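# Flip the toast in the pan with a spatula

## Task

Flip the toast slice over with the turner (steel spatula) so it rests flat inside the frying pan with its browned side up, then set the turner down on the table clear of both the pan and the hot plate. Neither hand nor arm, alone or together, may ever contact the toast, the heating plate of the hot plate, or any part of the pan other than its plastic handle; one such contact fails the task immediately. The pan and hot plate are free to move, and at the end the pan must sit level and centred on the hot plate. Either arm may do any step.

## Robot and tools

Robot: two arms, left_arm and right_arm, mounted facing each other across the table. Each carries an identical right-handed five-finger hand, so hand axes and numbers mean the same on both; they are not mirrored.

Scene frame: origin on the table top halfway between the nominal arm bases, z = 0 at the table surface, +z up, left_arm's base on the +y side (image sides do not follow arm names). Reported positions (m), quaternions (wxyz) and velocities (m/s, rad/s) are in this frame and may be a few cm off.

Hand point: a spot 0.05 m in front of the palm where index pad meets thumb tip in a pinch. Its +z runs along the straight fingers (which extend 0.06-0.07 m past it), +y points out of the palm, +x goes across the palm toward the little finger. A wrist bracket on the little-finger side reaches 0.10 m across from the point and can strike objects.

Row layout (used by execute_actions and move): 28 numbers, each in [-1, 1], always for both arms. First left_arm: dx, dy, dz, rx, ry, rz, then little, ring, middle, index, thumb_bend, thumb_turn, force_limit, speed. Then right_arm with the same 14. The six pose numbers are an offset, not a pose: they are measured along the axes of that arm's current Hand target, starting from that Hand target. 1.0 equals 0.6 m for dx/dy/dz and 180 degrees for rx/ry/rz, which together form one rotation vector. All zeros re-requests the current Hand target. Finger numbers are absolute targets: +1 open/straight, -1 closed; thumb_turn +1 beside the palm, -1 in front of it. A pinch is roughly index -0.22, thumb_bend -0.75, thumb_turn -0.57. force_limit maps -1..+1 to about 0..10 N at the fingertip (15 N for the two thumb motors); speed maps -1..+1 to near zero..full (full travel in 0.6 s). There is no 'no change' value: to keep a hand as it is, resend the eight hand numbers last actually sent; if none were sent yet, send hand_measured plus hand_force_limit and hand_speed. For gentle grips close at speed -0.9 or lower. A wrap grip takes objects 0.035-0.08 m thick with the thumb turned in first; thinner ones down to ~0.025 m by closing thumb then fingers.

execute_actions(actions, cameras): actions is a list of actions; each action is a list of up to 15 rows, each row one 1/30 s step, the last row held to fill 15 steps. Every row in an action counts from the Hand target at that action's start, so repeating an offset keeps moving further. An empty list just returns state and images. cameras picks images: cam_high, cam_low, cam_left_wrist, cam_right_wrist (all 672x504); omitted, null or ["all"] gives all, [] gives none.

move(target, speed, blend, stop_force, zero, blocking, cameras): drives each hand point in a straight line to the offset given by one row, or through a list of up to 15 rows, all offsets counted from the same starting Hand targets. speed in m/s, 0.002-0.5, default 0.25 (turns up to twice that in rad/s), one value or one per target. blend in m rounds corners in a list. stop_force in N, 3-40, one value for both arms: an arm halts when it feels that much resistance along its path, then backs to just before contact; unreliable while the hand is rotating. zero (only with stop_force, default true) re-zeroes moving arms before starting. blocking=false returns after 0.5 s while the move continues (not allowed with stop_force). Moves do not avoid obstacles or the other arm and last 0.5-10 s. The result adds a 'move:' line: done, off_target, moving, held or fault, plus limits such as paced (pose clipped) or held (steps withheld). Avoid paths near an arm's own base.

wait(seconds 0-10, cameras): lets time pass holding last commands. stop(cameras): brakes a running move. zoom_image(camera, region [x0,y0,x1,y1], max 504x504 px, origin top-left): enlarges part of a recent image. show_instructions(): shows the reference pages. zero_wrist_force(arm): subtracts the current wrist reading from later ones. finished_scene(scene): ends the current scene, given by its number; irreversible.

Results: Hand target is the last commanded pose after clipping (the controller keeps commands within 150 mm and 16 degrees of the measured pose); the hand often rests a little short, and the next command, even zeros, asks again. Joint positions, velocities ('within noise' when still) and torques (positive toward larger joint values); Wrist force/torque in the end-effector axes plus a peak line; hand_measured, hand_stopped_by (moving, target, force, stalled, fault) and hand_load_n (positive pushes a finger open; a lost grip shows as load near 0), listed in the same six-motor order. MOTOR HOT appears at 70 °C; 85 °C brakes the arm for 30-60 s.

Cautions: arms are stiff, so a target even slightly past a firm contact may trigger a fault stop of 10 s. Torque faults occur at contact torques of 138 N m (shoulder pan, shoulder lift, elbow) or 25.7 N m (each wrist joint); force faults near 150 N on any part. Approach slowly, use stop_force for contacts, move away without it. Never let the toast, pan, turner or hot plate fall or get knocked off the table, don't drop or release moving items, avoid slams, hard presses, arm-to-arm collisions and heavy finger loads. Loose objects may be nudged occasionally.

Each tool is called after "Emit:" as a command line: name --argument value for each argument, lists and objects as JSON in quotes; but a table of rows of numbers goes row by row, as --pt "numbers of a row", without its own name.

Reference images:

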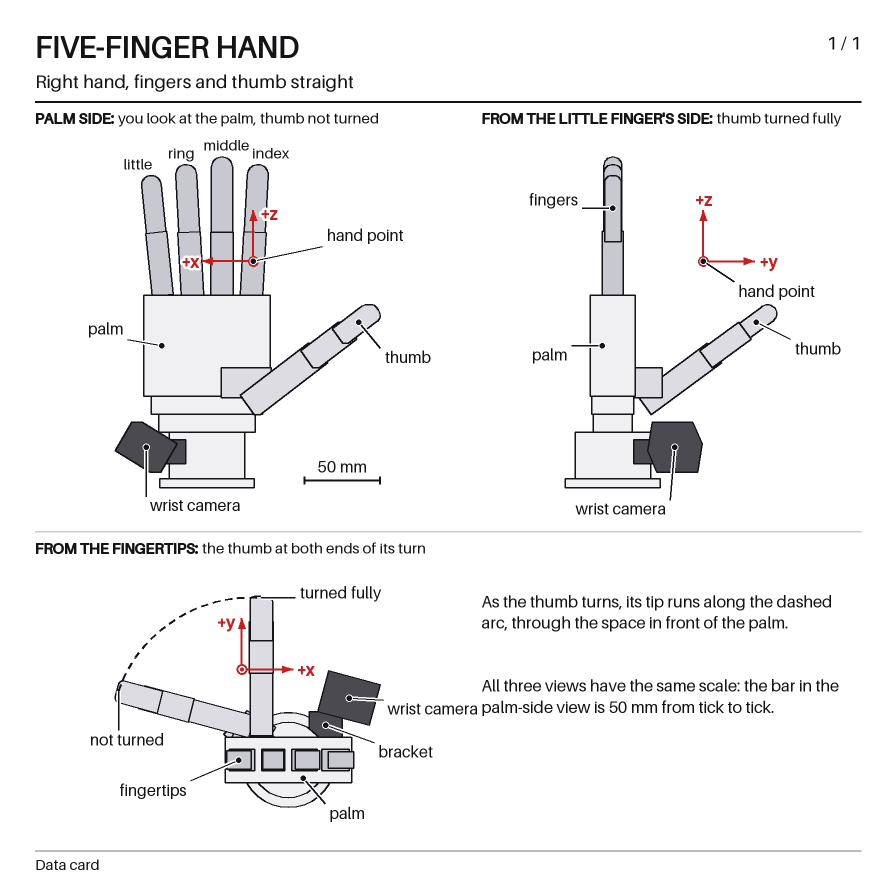

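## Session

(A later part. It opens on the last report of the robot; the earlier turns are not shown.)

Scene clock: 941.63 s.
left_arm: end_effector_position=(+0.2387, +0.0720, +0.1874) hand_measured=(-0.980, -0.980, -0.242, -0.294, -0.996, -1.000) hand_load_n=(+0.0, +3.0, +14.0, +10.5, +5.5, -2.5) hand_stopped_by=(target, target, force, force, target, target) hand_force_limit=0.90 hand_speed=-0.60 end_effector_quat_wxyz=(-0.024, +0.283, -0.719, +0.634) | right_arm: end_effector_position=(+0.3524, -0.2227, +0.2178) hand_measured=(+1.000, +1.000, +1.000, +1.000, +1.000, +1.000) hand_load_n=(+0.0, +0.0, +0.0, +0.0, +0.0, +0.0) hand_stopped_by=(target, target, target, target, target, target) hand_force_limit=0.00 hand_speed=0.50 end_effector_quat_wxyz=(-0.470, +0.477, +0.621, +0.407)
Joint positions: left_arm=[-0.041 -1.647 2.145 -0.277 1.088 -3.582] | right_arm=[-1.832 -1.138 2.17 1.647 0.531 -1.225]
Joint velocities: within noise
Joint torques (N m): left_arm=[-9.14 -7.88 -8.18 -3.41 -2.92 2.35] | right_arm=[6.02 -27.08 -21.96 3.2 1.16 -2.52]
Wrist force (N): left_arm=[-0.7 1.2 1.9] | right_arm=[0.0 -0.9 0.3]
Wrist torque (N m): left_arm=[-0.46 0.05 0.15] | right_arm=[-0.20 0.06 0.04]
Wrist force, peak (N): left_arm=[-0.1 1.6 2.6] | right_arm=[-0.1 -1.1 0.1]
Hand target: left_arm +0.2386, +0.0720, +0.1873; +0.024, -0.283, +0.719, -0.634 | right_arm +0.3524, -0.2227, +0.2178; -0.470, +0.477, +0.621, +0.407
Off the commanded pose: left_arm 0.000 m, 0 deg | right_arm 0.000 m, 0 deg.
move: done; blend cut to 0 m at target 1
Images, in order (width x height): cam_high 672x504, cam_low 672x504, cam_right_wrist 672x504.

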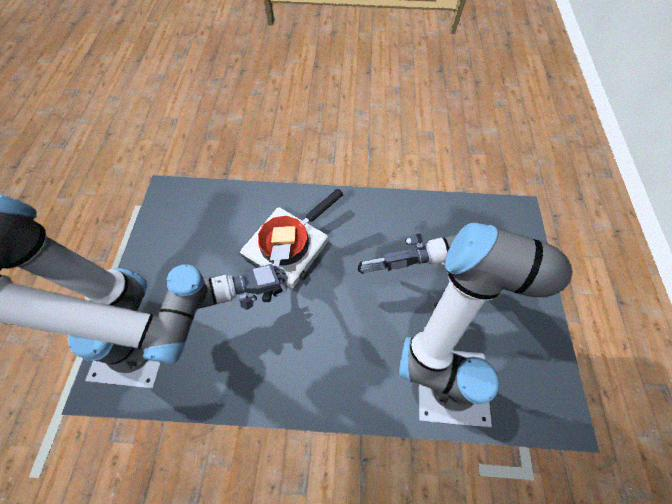

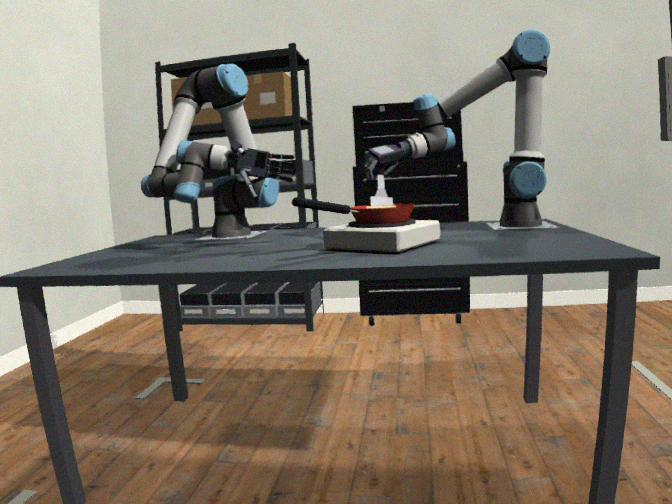

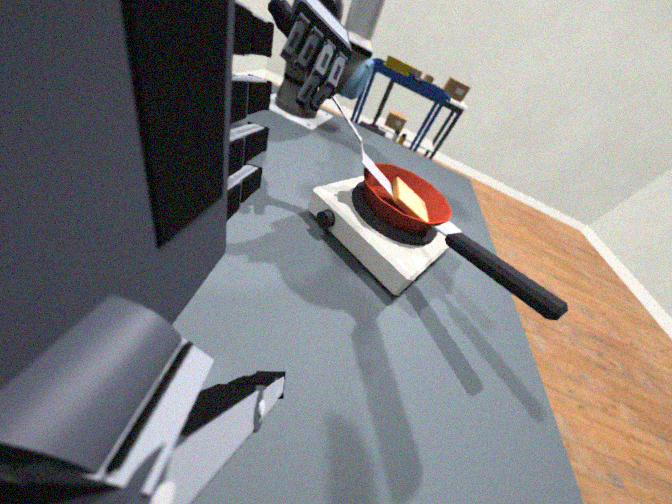

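Emit:
move --target '[0.0043,-0.0335,-0.0035,0,0,0,-0.98,-0.98,-0.98,-0.98,-1,-1,0.9,-0.6,0,0,0,0,0,0,1,1,1,1,1,1,0,0.5]' --speed 0.03 --cameras '["cam_high","cam_low","cam_right_wrist"]'

Emit:
zoom_image --camera "cam_high" --region '[232, 180, 332, 270]'

Emit:
zoom_image --camera "cam_right_wrist" --region '[320, 90, 470, 250]'

Emit:
zoom_image --camera "cam_low" --region '[320, 100, 440, 240]'

Scene clock: 954.17 s.
left_arm: end_effector_position=(+0.2432, +0.0721, +0.2071) hand_measured=(-0.980, -0.980, -0.242, -0.294, -0.996, -1.000) hand_load_n=(+0.0, +3.0, +14.0, +10.0, +5.5, -2.5) hand_stopped_by=(target, target, force, force, target, target) hand_force_limit=0.90 hand_speed=-0.60 end_effector_quat_wxyz=(-0.024, +0.283, -0.719, +0.634) | right_arm: end_effector_position=(+0.3524, -0.2227, +0.2178) hand_measured=(+1.000, +1.000, +1.000, +1.000, +1.000, +1.000) hand_load_n=(+0.0, +0.0, +0.0, +0.0, +0.0, +0.0) hand_stopped_by=(target, target, target, target, target, target) hand_force_limit=0.00 hand_speed=0.50 end_effector_quat_wxyz=(-0.470, +0.477, +0.621, +0.407)
Joint positions: left_arm=[-0.026 -1.668 2.108 -0.22 1.103 -3.578] | right_arm=[-1.832 -1.138 2.17 1.647 0.531 -1.225]
Joint velocities: within noise
Joint torques (N m): left_arm=[8.92 -22.17 -35.32 1.69 2.45 2.58] | right_arm=[6.07 -26.25 -22.3 3.22 1.19 -2.61]
Wrist force (N): left_arm=[-0.2 1.3 1.9] | right_arm=[-0.2 -1.1 0.0]
Wrist torque (N m): left_arm=[-0.44 -0.02 0.19] | right_arm=[-0.21 0.08 0.03]
Wrist force, peak (N): left_arm=[-0.6 1.2 2.3] | right_arm=[-0.3 -1.1 0.2]
Hand target: left_arm +0.2432, +0.0720, +0.2072; +0.024, -0.283, +0.719, -0.634 | right_arm +0.3524, -0.2227, +0.2178; -0.470, +0.477, +0.621, +0.407
Off the commanded pose: left_arm 0.000 m, 0 deg | right_arm 0.000 m, 0 deg.
move: done
Images, in order (width x height): cam_high 672x504, cam_low 672x504, cam_right_wrist 672x504.

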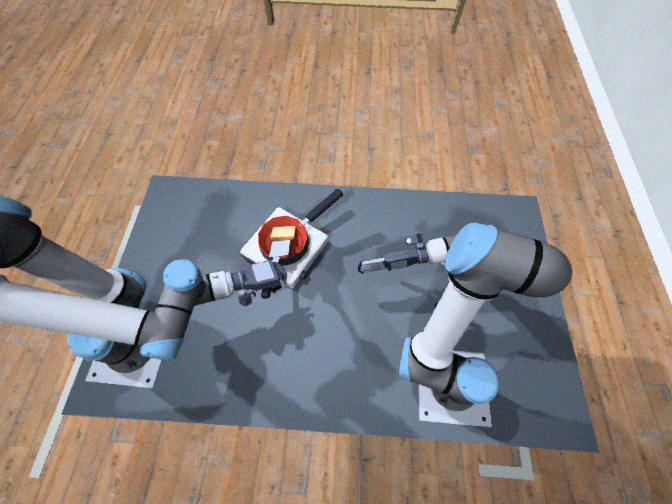

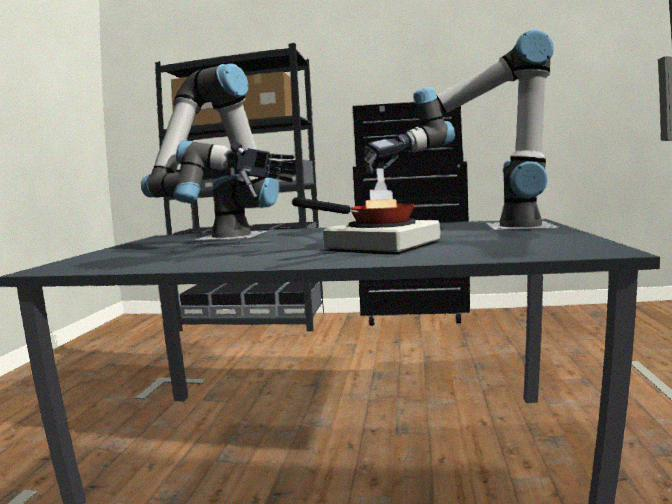

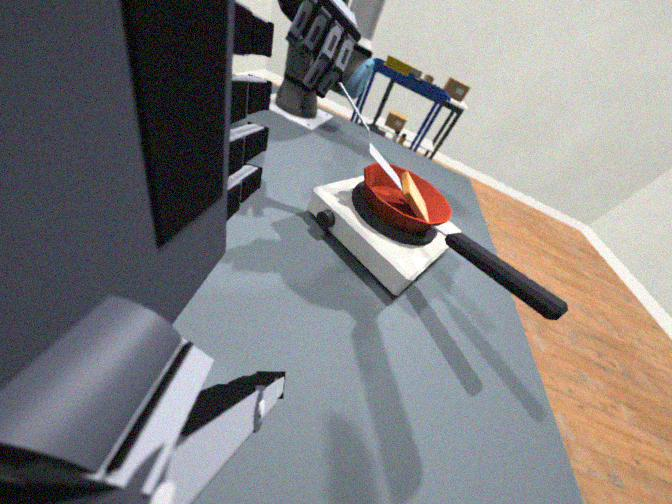

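Scaled by 5.040.

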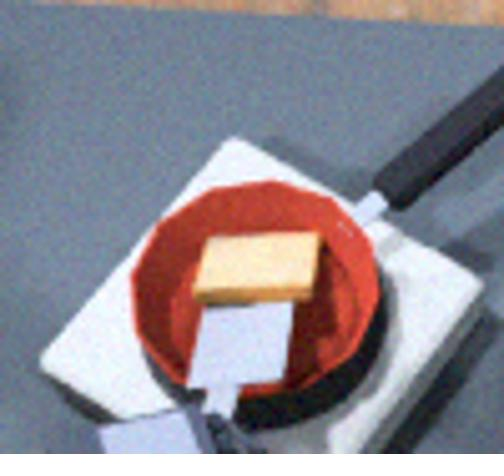

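Scaled by 3.150.

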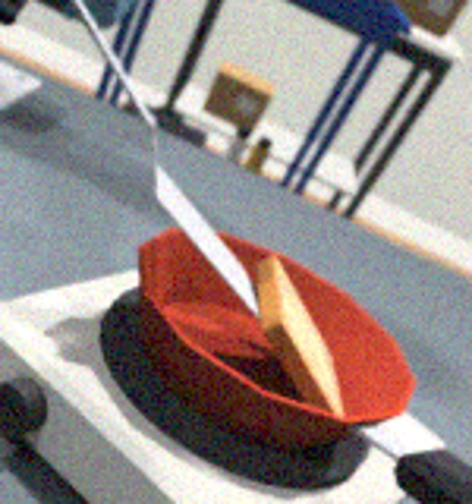

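Scaled by 3.600.

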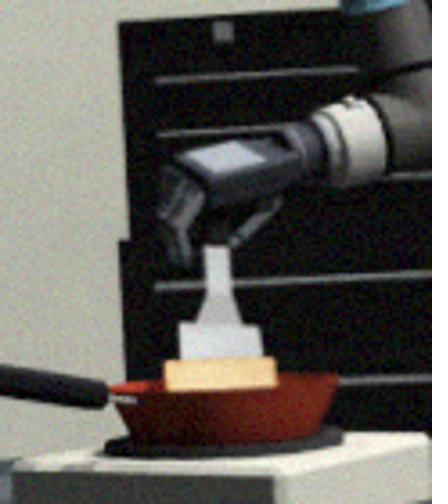

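Emit:
move --target '[-0.0156,-0.0624,0.0052,-0.0146,0.0012,-0.0299,-0.98,-0.98,-0.98,-0.98,-1,-1,0.9,-0.6,0,0,0,0,0,0,1,1,1,1,1,1,0,0.5]' --speed 0.03 --cameras '["cam_high","cam_low","cam_right_wrist"]'

Emit:
zoom_image --camera "cam_high" --region '[232, 180, 332, 270]'

Emit:
zoom_image --camera "cam_right_wrist" --region '[320, 90, 470, 250]'

Emit:
zoom_image --camera "cam_low" --region '[320, 100, 440, 240]'

Scene clock: 960.33 s.
left_arm: end_effector_position=(+0.2663, +0.0720, +0.2381) hand_measured=(-0.980, -0.980, -0.242, -0.294, -0.996, -1.000) hand_load_n=(+0.0, +3.0, +14.0, +10.0, +6.0, -2.5) hand_stopped_by=(target, target, force, force, target, target) hand_force_limit=0.90 hand_speed=-0.60 end_effector_quat_wxyz=(+0.013, +0.315, -0.719, +0.619) | right_arm: end_effector_position=(+0.3524, -0.2227, +0.2178) hand_measured=(+1.000, +1.000, +1.000, +1.000, +1.000, +1.000) hand_load_n=(+0.0, +0.0, +0.0, +0.0, +0.0, +0.0) hand_stopped_by=(target, target, target, target, target, target) hand_force_limit=0.00 hand_speed=0.50 end_effector_quat_wxyz=(-0.470, +0.477, +0.621, +0.407)
Joint positions: left_arm=[0.093 -1.662 1.991 -0.079 1.243 -3.658] | right_arm=[-1.832 -1.138 2.17 1.647 0.531 -1.225]
Joint velocities: within noise
Joint torques (N m): left_arm=[9.47 -8.12 -36.21 0.91 2.7 -2.78] | right_arm=[6.18 -24.43 -22.04 3.21 1.07 -2.5]
Wrist force (N): left_arm=[-0.6 1.6 2.3] | right_arm=[-0.1 -0.9 0.1]
Wrist torque (N m): left_arm=[-0.40 0.02 0.20] | right_arm=[-0.19 0.07 0.04]
Wrist force, peak (N): left_arm=[-0.6 1.6 2.3] | right_arm=[-0.4 -1.0 -0.1]
Hand target: left_arm +0.2663, +0.0720, +0.2382; -0.013, -0.316, +0.719, -0.619 | right_arm +0.3524, -0.2227, +0.2178; -0.470, +0.477, +0.621, +0.407
Off the commanded pose: left_arm 0.000 m, 0 deg | right_arm 0.000 m, 0 deg.
move: done
Images, in order (width x height): cam_high 672x504, cam_low 672x504, cam_right_wrist 672x504.

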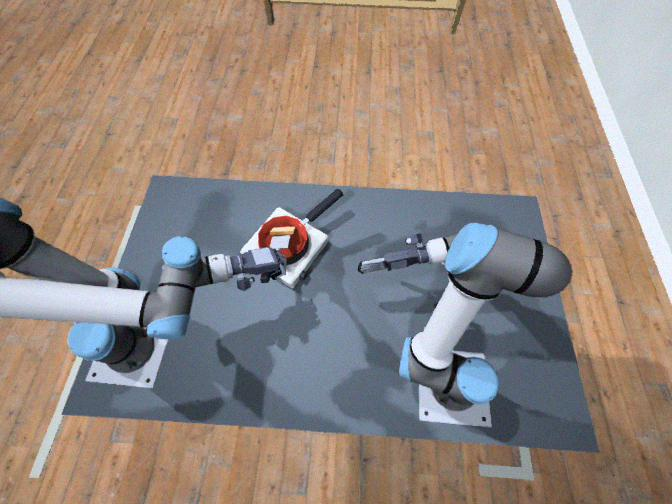

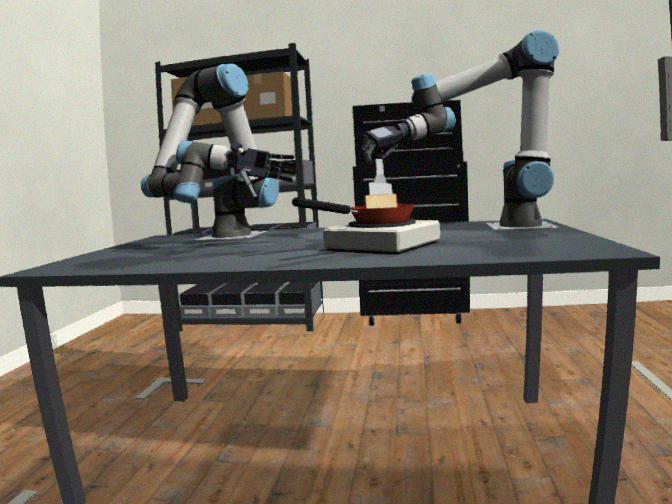

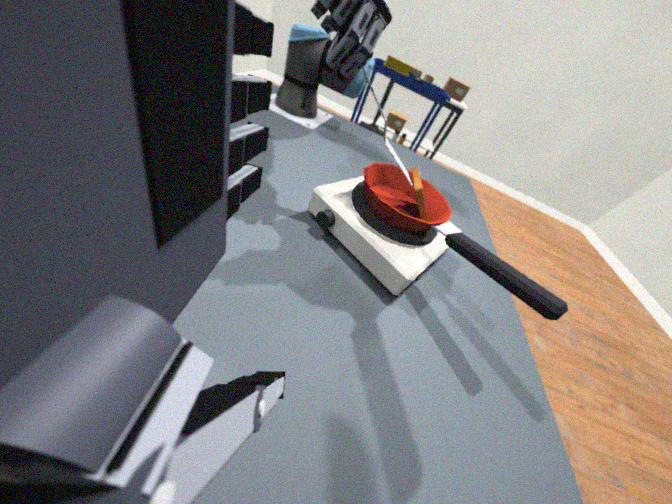

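Scaled by 5.040.

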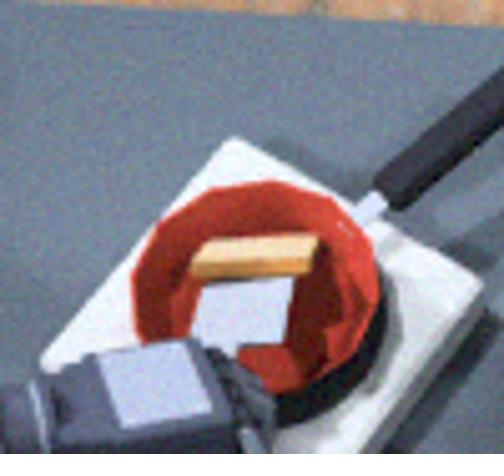

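Scaled by 3.150.

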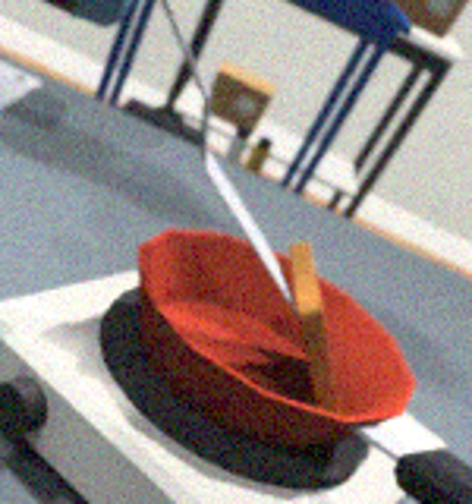

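Scaled by 3.600.

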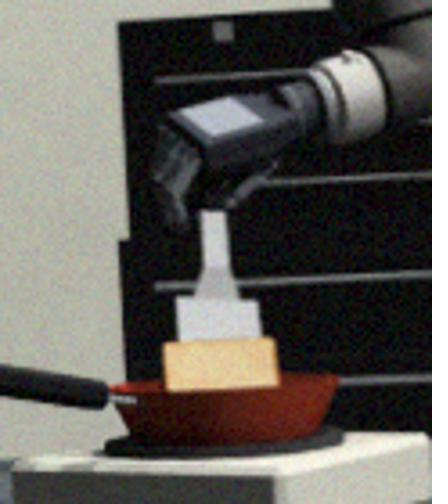

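Emit:
move --target '[-0.0127,-0.0673,0.0036,-0.0194,0.0016,-0.0399,-0.98,-0.98,-0.98,-0.98,-1,-1,0.9,-0.6,0,0,0,0,0,0,1,1,1,1,1,1,0,0.5]' --speed 0.03 --cameras '["cam_high","cam_low","cam_right_wrist"]'

Emit:
zoom_image --camera "cam_high" --region '[232, 180, 332, 270]'

Emit:
zoom_image --camera "cam_right_wrist" --region '[320, 90, 470, 250]'

Emit:
zoom_image --camera "cam_low" --region '[320, 100, 440, 240]'

Scene clock: 969.00 s.
left_arm: end_effector_position=(+0.2922, +0.0720, +0.2701) hand_measured=(-0.980, -0.980, -0.242, -0.294, -0.996, -1.000) hand_load_n=(+0.0, +3.0, +14.0, +10.0, +5.5, -2.5) hand_stopped_by=(target, target, force, force, target, target) hand_force_limit=0.90 hand_speed=-0.60 end_effector_quat_wxyz=(+0.063, +0.358, -0.717, +0.595) | right_arm: end_effector_position=(+0.3524, -0.2227, +0.2178) hand_measured=(+1.000, +1.000, +1.000, +1.000, +1.000, +1.000) hand_load_n=(+0.0, +0.0, +0.0, +0.0, +0.0, +0.0) hand_stopped_by=(target, target, target, target, target, target) hand_force_limit=0.00 hand_speed=0.50 end_effector_quat_wxyz=(-0.470, +0.477, +0.621, +0.407)
Joint positions: left_arm=[0.23 -1.624 1.845 0.07 1.412 -3.758] | right_arm=[-1.832 -1.138 2.17 1.647 0.531 -1.225]
Joint velocities: within noise
Joint torques (N m): left_arm=[7.97 -9.67 -38.1 1.75 2.75 -2.8] | right_arm=[6.27 -23.25 -22.03 3.16 1.16 -2.48]
Wrist force (N): left_arm=[-0.5 1.3 2.0] | right_arm=[-0.1 -0.9 0.1]
Wrist torque (N m): left_arm=[-0.39 0.00 0.25] | right_arm=[-0.20 0.07 0.03]
Wrist force, peak (N): left_arm=[-0.7 1.6 2.5] | right_arm=[-0.2 -1.1 0.1]
Hand target: left_arm +0.2922, +0.0720, +0.2702; -0.064, -0.358, +0.717, -0.595 | right_arm +0.3524, -0.2227, +0.2178; -0.470, +0.477, +0.621, +0.407
Off the commanded pose: left_arm 0.000 m, 0 deg | right_arm 0.000 m, 0 deg.
move: done
Images, in order (width x height): cam_high 672x504, cam_low 672x504, cam_right_wrist 672x504.

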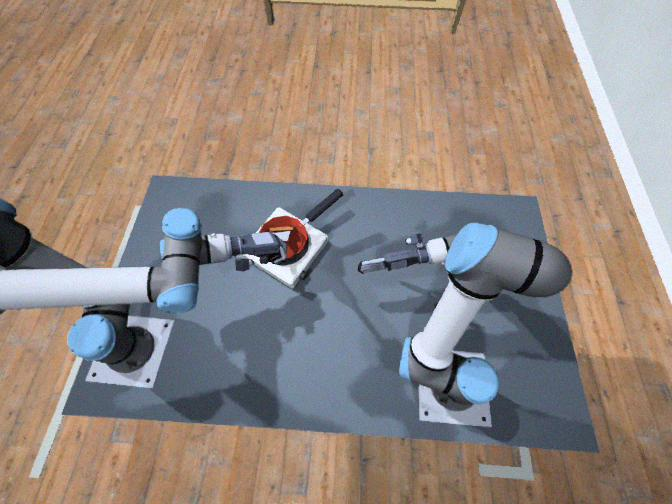

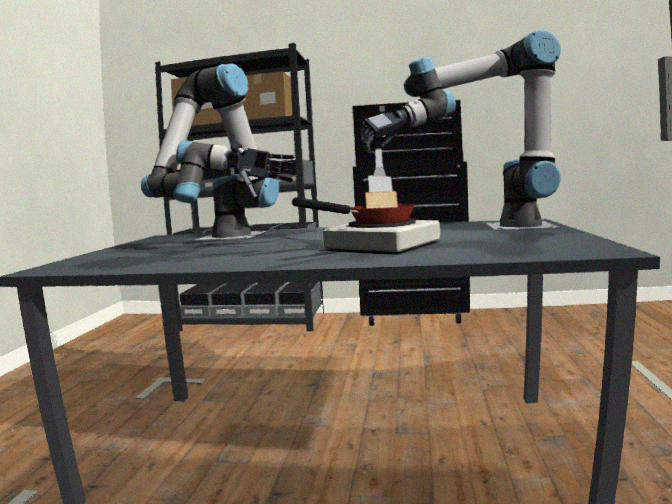

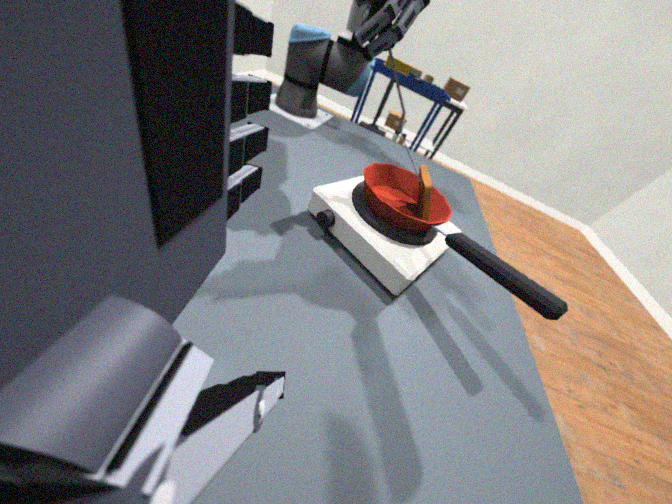

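Scaled by 5.040.

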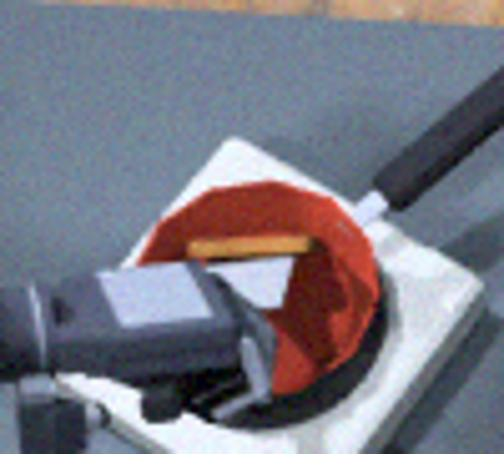

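Scaled by 3.150.

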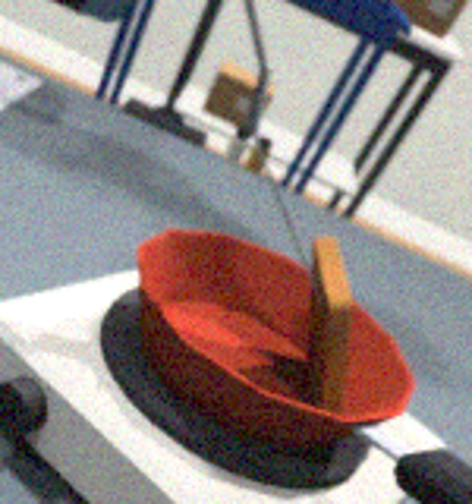

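Scaled by 3.600.

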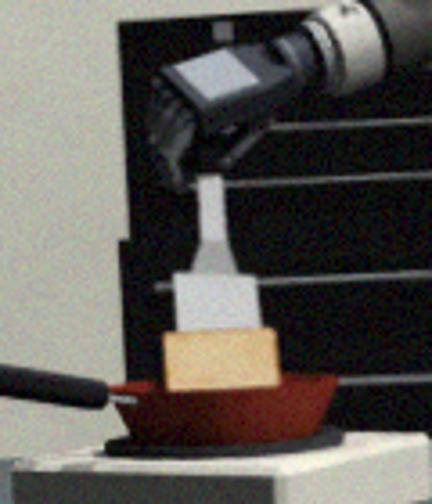

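Emit:
move --target '[-0.0315,-0.0292,0.0142,0,0,0,-0.98,-0.98,-0.98,-0.98,-1,-1,0.9,-0.6,0,0,0,0,0,0,1,1,1,1,1,1,0,0.5]' --speed 0.02 --cameras '["cam_high","cam_low","cam_right_wrist"]'

Emit:
zoom_image --camera "cam_high" --region '[232, 180, 332, 270]'

Emit:
zoom_image --camera "cam_right_wrist" --region '[320, 90, 470, 250]'

Emit:
zoom_image --camera "cam_low" --region '[320, 100, 440, 240]'

Scene clock: 975.30 s.
left_arm: end_effector_position=(+0.3192, +0.0720, +0.2721) hand_measured=(-0.980, -0.980, -0.242, -0.294, -0.996, -1.000) hand_load_n=(+0.0, +2.5, +13.5, +10.5, +5.5, -2.5) hand_stopped_by=(target, target, force, force, target, target) hand_force_limit=0.90 hand_speed=-0.60 end_effector_quat_wxyz=(+0.064, +0.358, -0.717, +0.595) | right_arm: end_effector_position=(+0.3524, -0.2227, +0.2178) hand_measured=(+1.000, +1.000, +1.000, +1.000, +1.000, +1.000) hand_load_n=(+0.5, +0.0, +0.0, +0.0, +0.0, +0.0) hand_stopped_by=(target, target, target, target, target, target) hand_force_limit=0.00 hand_speed=0.50 end_effector_quat_wxyz=(-0.470, +0.477, +0.621, +0.407)
Joint positions: left_arm=[0.308 -1.587 1.803 0.072 1.487 -3.736] | right_arm=[-1.832 -1.138 2.17 1.647 0.531 -1.225]
Joint velocities: within noise
Joint torques (N m): left_arm=[9.46 -10.55 -38.35 1.2 2.76 2.6] | right_arm=[5.71 -21.93 -22.14 3.24 1.07 -2.42]
Wrist force (N): left_arm=[-0.5 1.4 1.6] | right_arm=[0.0 -0.8 0.2]
Wrist torque (N m): left_arm=[-0.30 -0.02 0.29] | right_arm=[-0.19 0.06 0.04]
Wrist force, peak (N): left_arm=[0.0 1.5 2.4] | right_arm=[0.0 -1.0 0.2]
Hand target: left_arm +0.3193, +0.0720, +0.2721; -0.064, -0.358, +0.717, -0.595 | right_arm +0.3524, -0.2227, +0.2178; -0.470, +0.477, +0.621, +0.407
Off the commanded pose: left_arm 0.000 m, 0 deg | right_arm 0.000 m, 0 deg.
move: done
Images, in order (width x height): cam_high 672x504, cam_low 672x504, cam_right_wrist 672x504.

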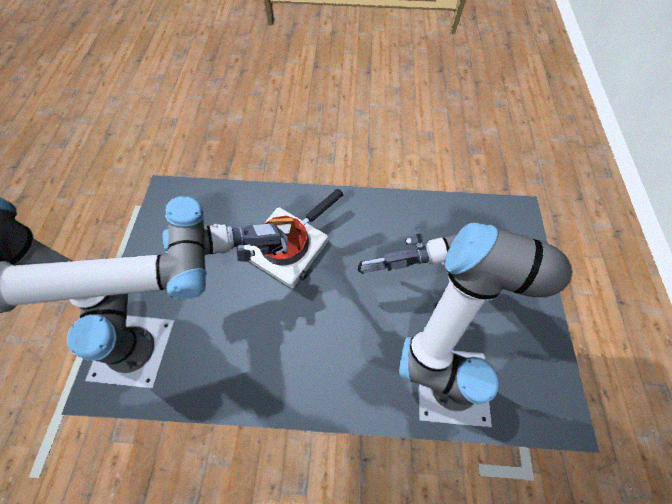

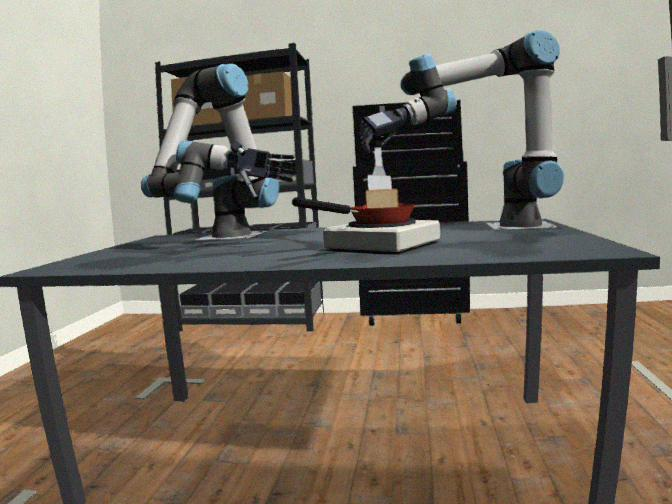

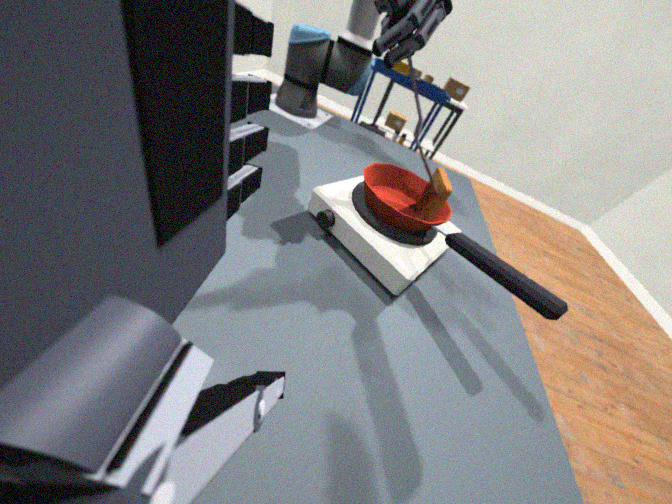

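Scaled by 5.040.

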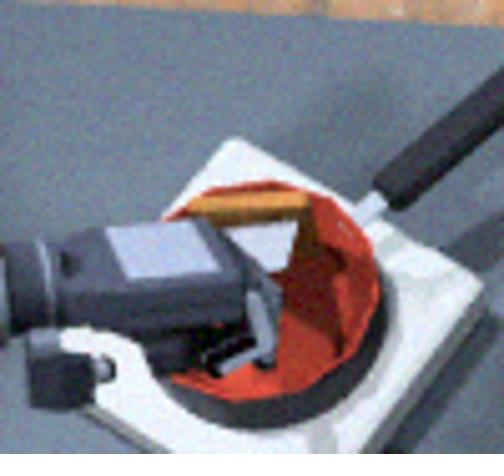

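Scaled by 3.150.

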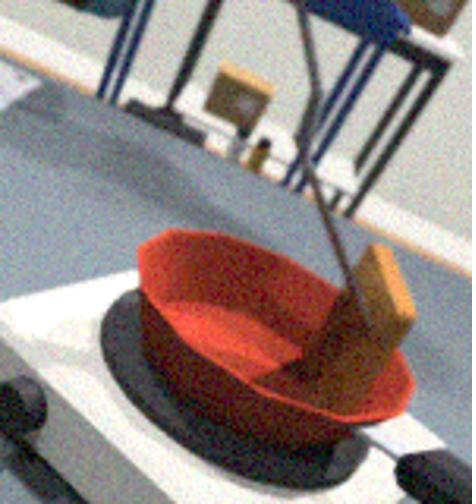

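Scaled by 3.600.

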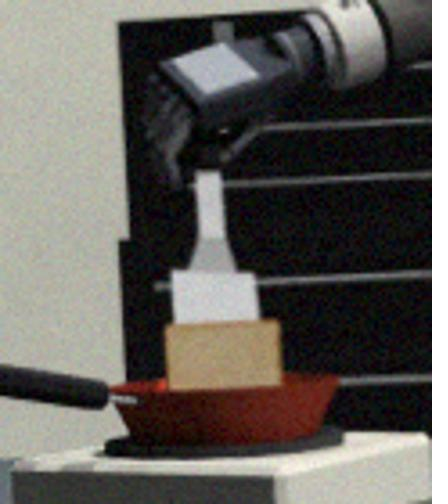

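Emit:
move --target '[0.0503,-0.0208,-0.0253,0,0,0,-0.98,-0.98,-0.98,-0.98,-1,-1,0.9,-0.6,0,0,0,0,0,0,1,1,1,1,1,1,0,0.5]' --speed 0.03 --cameras '["cam_high","cam_low","cam_right_wrist"]'

Emit:
zoom_image --camera "cam_high" --region '[232, 180, 332, 270]'

Emit:
zoom_image --camera "cam_right_wrist" --region '[320, 90, 470, 250]'

Emit:
zoom_image --camera "cam_low" --region '[320, 100, 440, 240]'

Scene clock: 984.37 s.
left_arm: end_effector_position=(+0.2994, +0.0720, +0.3020) hand_measured=(-0.980, -0.980, -0.242, -0.294, -0.996, -1.000) hand_load_n=(+0.0, +2.5, +14.0, +10.0, +5.5, -2.5) hand_stopped_by=(target, target, force, force, target, target) hand_force_limit=0.90 hand_speed=-0.60 end_effector_quat_wxyz=(+0.064, +0.358, -0.717, +0.595) | right_arm: end_effector_position=(+0.3524, -0.2227, +0.2178) hand_measured=(+1.000, +1.000, +1.000, +1.000, +1.000, +1.000) hand_load_n=(+0.0, +0.0, +0.0, +0.0, +0.0, +0.0) hand_stopped_by=(target, target, target, target, target, target) hand_force_limit=0.00 hand_speed=0.50 end_effector_quat_wxyz=(-0.470, +0.477, +0.621, +0.407)
Joint positions: left_arm=[0.251 -1.628 1.766 0.153 1.433 -3.752] | right_arm=[-1.832 -1.138 2.17 1.647 0.531 -1.225]
Joint velocities: within noise
Joint torques (N m): left_arm=[-6.98 -24.74 -37.08 1.28 -2.96 -2.59] | right_arm=[6.16 -20.91 -22.34 3.19 1.01 -2.51]
Wrist force (N): left_arm=[-0.6 1.4 2.0] | right_arm=[-0.1 -0.8 0.0]
Wrist torque (N m): left_arm=[-0.34 -0.01 0.25] | right_arm=[-0.18 0.06 0.04]
Wrist force, peak (N): left_arm=[-0.5 1.5 2.1] | right_arm=[-0.2 -1.2 0.2]
Hand target: left_arm +0.2994, +0.0720, +0.3021; -0.064, -0.358, +0.717, -0.595 | right_arm +0.3524, -0.2227, +0.2178; -0.470, +0.477, +0.621, +0.407
Off the commanded pose: left_arm 0.000 m, 0 deg | right_arm 0.000 m, 0 deg.
move: done
Images, in order (width x height): cam_high 672x504, cam_low 672x504, cam_right_wrist 672x504.

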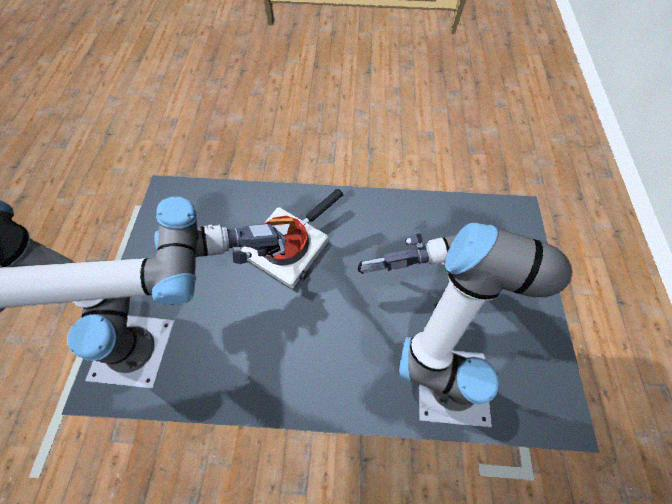

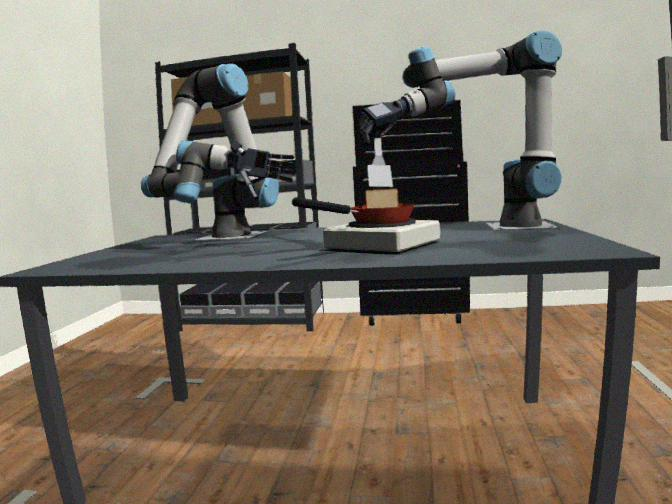

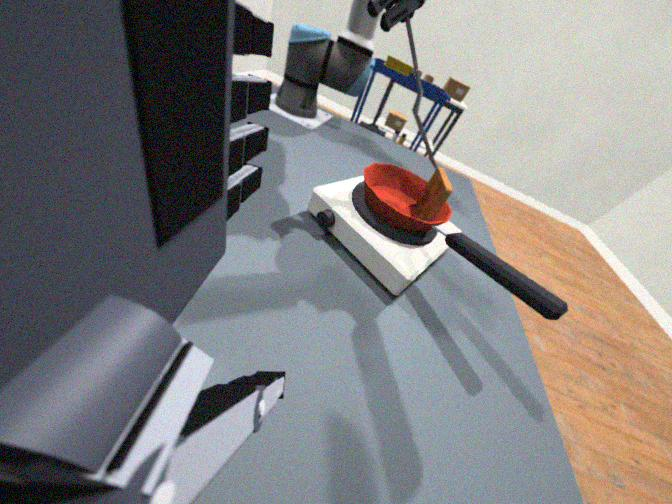

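Scaled by 5.040.

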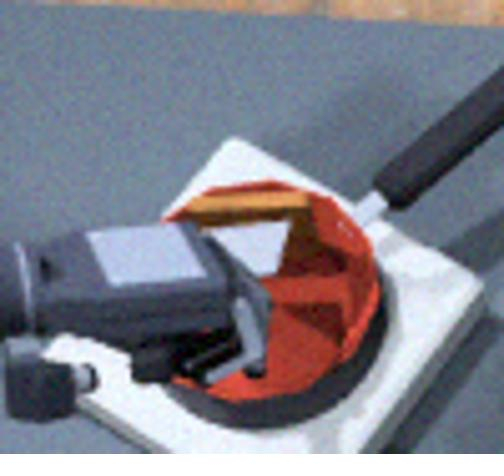

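Scaled by 3.150.

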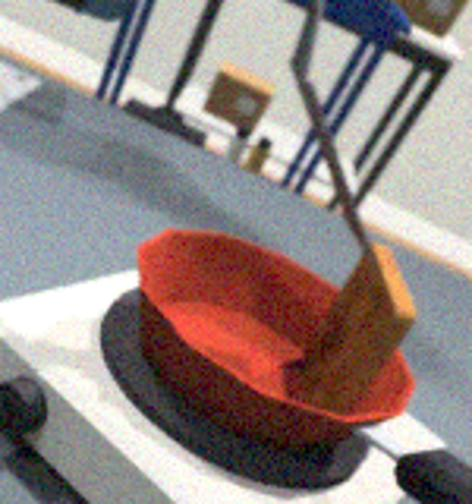

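Scaled by 3.600.

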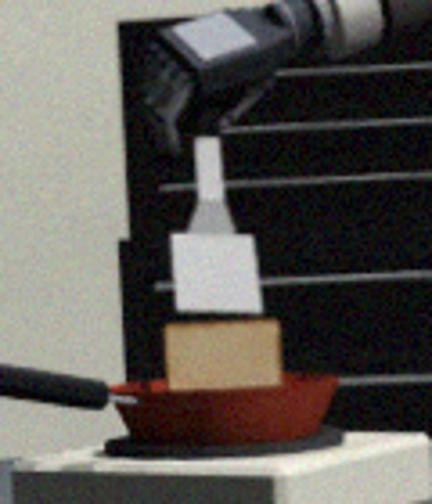

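Emit:
move --pt "0.0172 -0.0269 -0.0095 0 0 0 -0.98 -0.98 -0.98 -0.98 -1 -1 0.9 -0.6 0 0 0 0 0 0 1 1 1 1 1 1 0 0.5" --pt "-0.0617 -0.0023 0.03 0.0341 -0.0028 0.0699 -0.98 -0.98 -0.98 -0.98 -1 -1 0.9 -0.6 0 0 0 0 0 0 1 1 1 1 1 1 0 0.5" --speed 0.06 --blend 0.01 --cameras '["cam_high","cam_low","cam_right_wrist"]'

Emit:
zoom_image --camera "cam_high" --region '[232, 180, 332, 270]'

Emit:
zoom_image --camera "cam_right_wrist" --region '[320, 90, 470, 250]'

Emit:
zoom_image --camera "cam_low" --region '[320, 100, 440, 240]'

Scene clock: 1005.20 s.
left_arm: end_effector_position=(+0.3334, +0.0719, +0.2790) hand_measured=(-0.980, -0.980, -0.242, -0.294, -0.996, -1.000) hand_load_n=(+0.0, +2.5, +14.0, +10.0, +5.5, -2.5) hand_stopped_by=(target, target, force, force, target, target) hand_force_limit=0.90 hand_speed=-0.60 end_effector_quat_wxyz=(-0.024, +0.283, -0.719, +0.634) | right_arm: end_effector_position=(+0.3524, -0.2227, +0.2178) hand_measured=(+1.000, +1.000, +1.000, +1.000, +1.000, +1.000) hand_load_n=(+0.0, +0.0, +0.0, +0.0, +0.0, +0.0) hand_stopped_by=(target, target, target, target, target, target) hand_force_limit=0.00 hand_speed=0.50 end_effector_quat_wxyz=(-0.470, +0.477, +0.621, +0.407)
Joint positions: left_arm=[0.261 -1.625 1.872 -0.048 1.384 -3.515] | right_arm=[-1.832 -1.138 2.17 1.647 0.531 -1.225]
Joint velocities: within noise
Joint torques (N m): left_arm=[8.04 -10.15 -7.87 -4.24 -3.1 2.91] | right_arm=[5.93 -19.55 -21.37 3.22 0.97 -2.51]
Wrist force (N): left_arm=[-0.5 0.8 2.0] | right_arm=[0.1 -0.9 -0.1]
Wrist torque (N m): left_arm=[-0.52 0.05 0.15] | right_arm=[-0.18 0.04 0.05]
Wrist force, peak (N): left_arm=[-0.6 1.5 2.4] | right_arm=[-0.3 -1.1 0.1]
Hand target: left_arm +0.3335, +0.0719, +0.2790; +0.024, -0.283, +0.719, -0.634 | right_arm +0.3524, -0.2227, +0.2178; -0.470, +0.477, +0.621, +0.407
Off the commanded pose: left_arm 0.000 m, 0 deg | right_arm 0.000 m, 0 deg.
move: done; blend cut to 0 m at target 1
Images, in order (width x height): cam_high 672x504, cam_low 672x504, cam_right_wrist 672x504.

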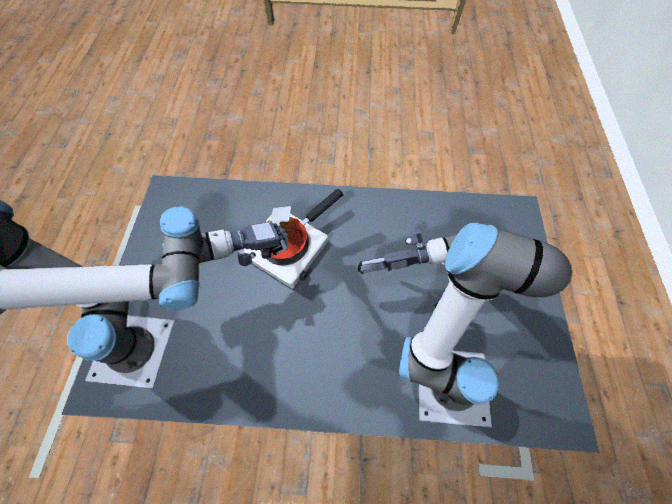

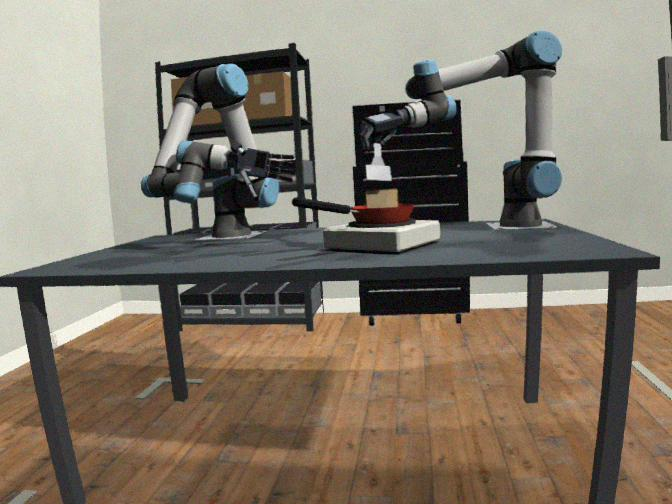

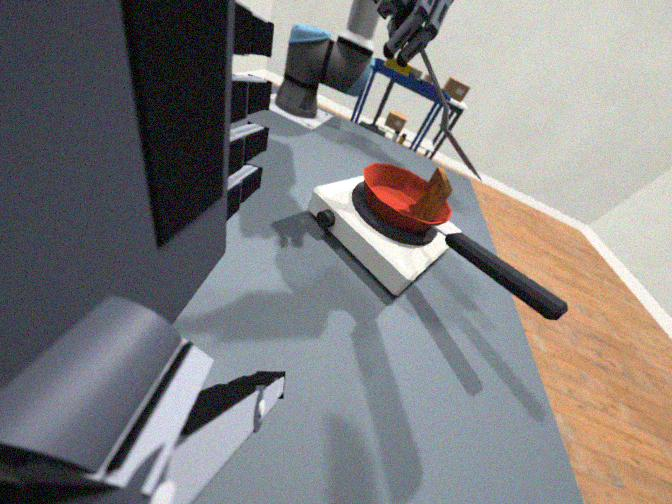

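Scaled by 5.040.

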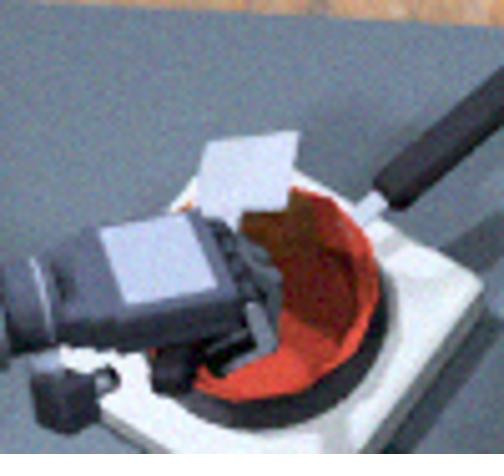

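Scaled by 3.150.

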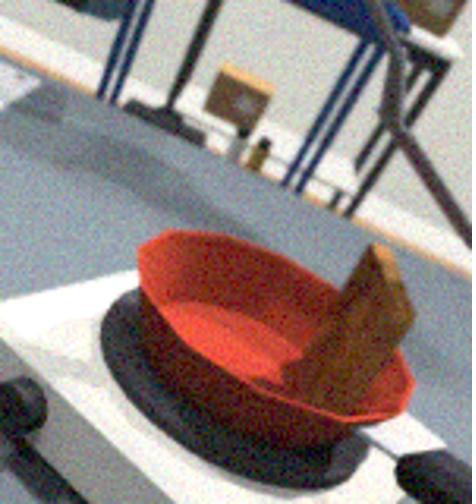

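Scaled by 3.600.

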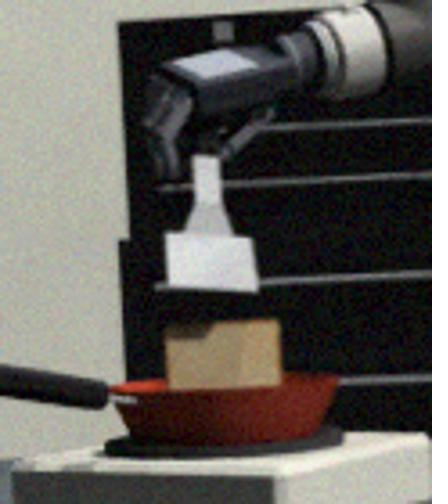

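Emit:
zoom_image --camera "cam_right_wrist" --region '[360, 150, 460, 240]'

Emit:
zoom_image --camera "cam_low" --region '[345, 170, 425, 230]'

Scaled by 5.040.

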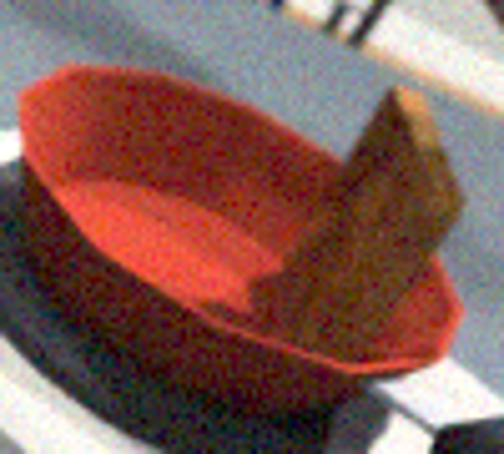

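Scaled by 6.300.

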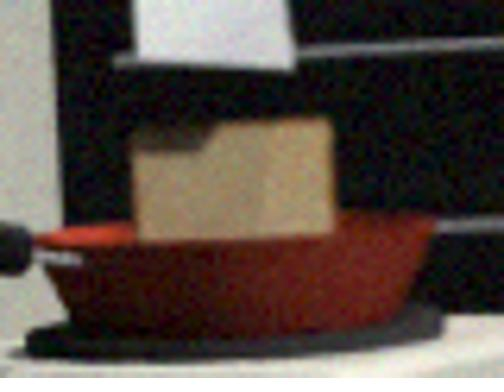

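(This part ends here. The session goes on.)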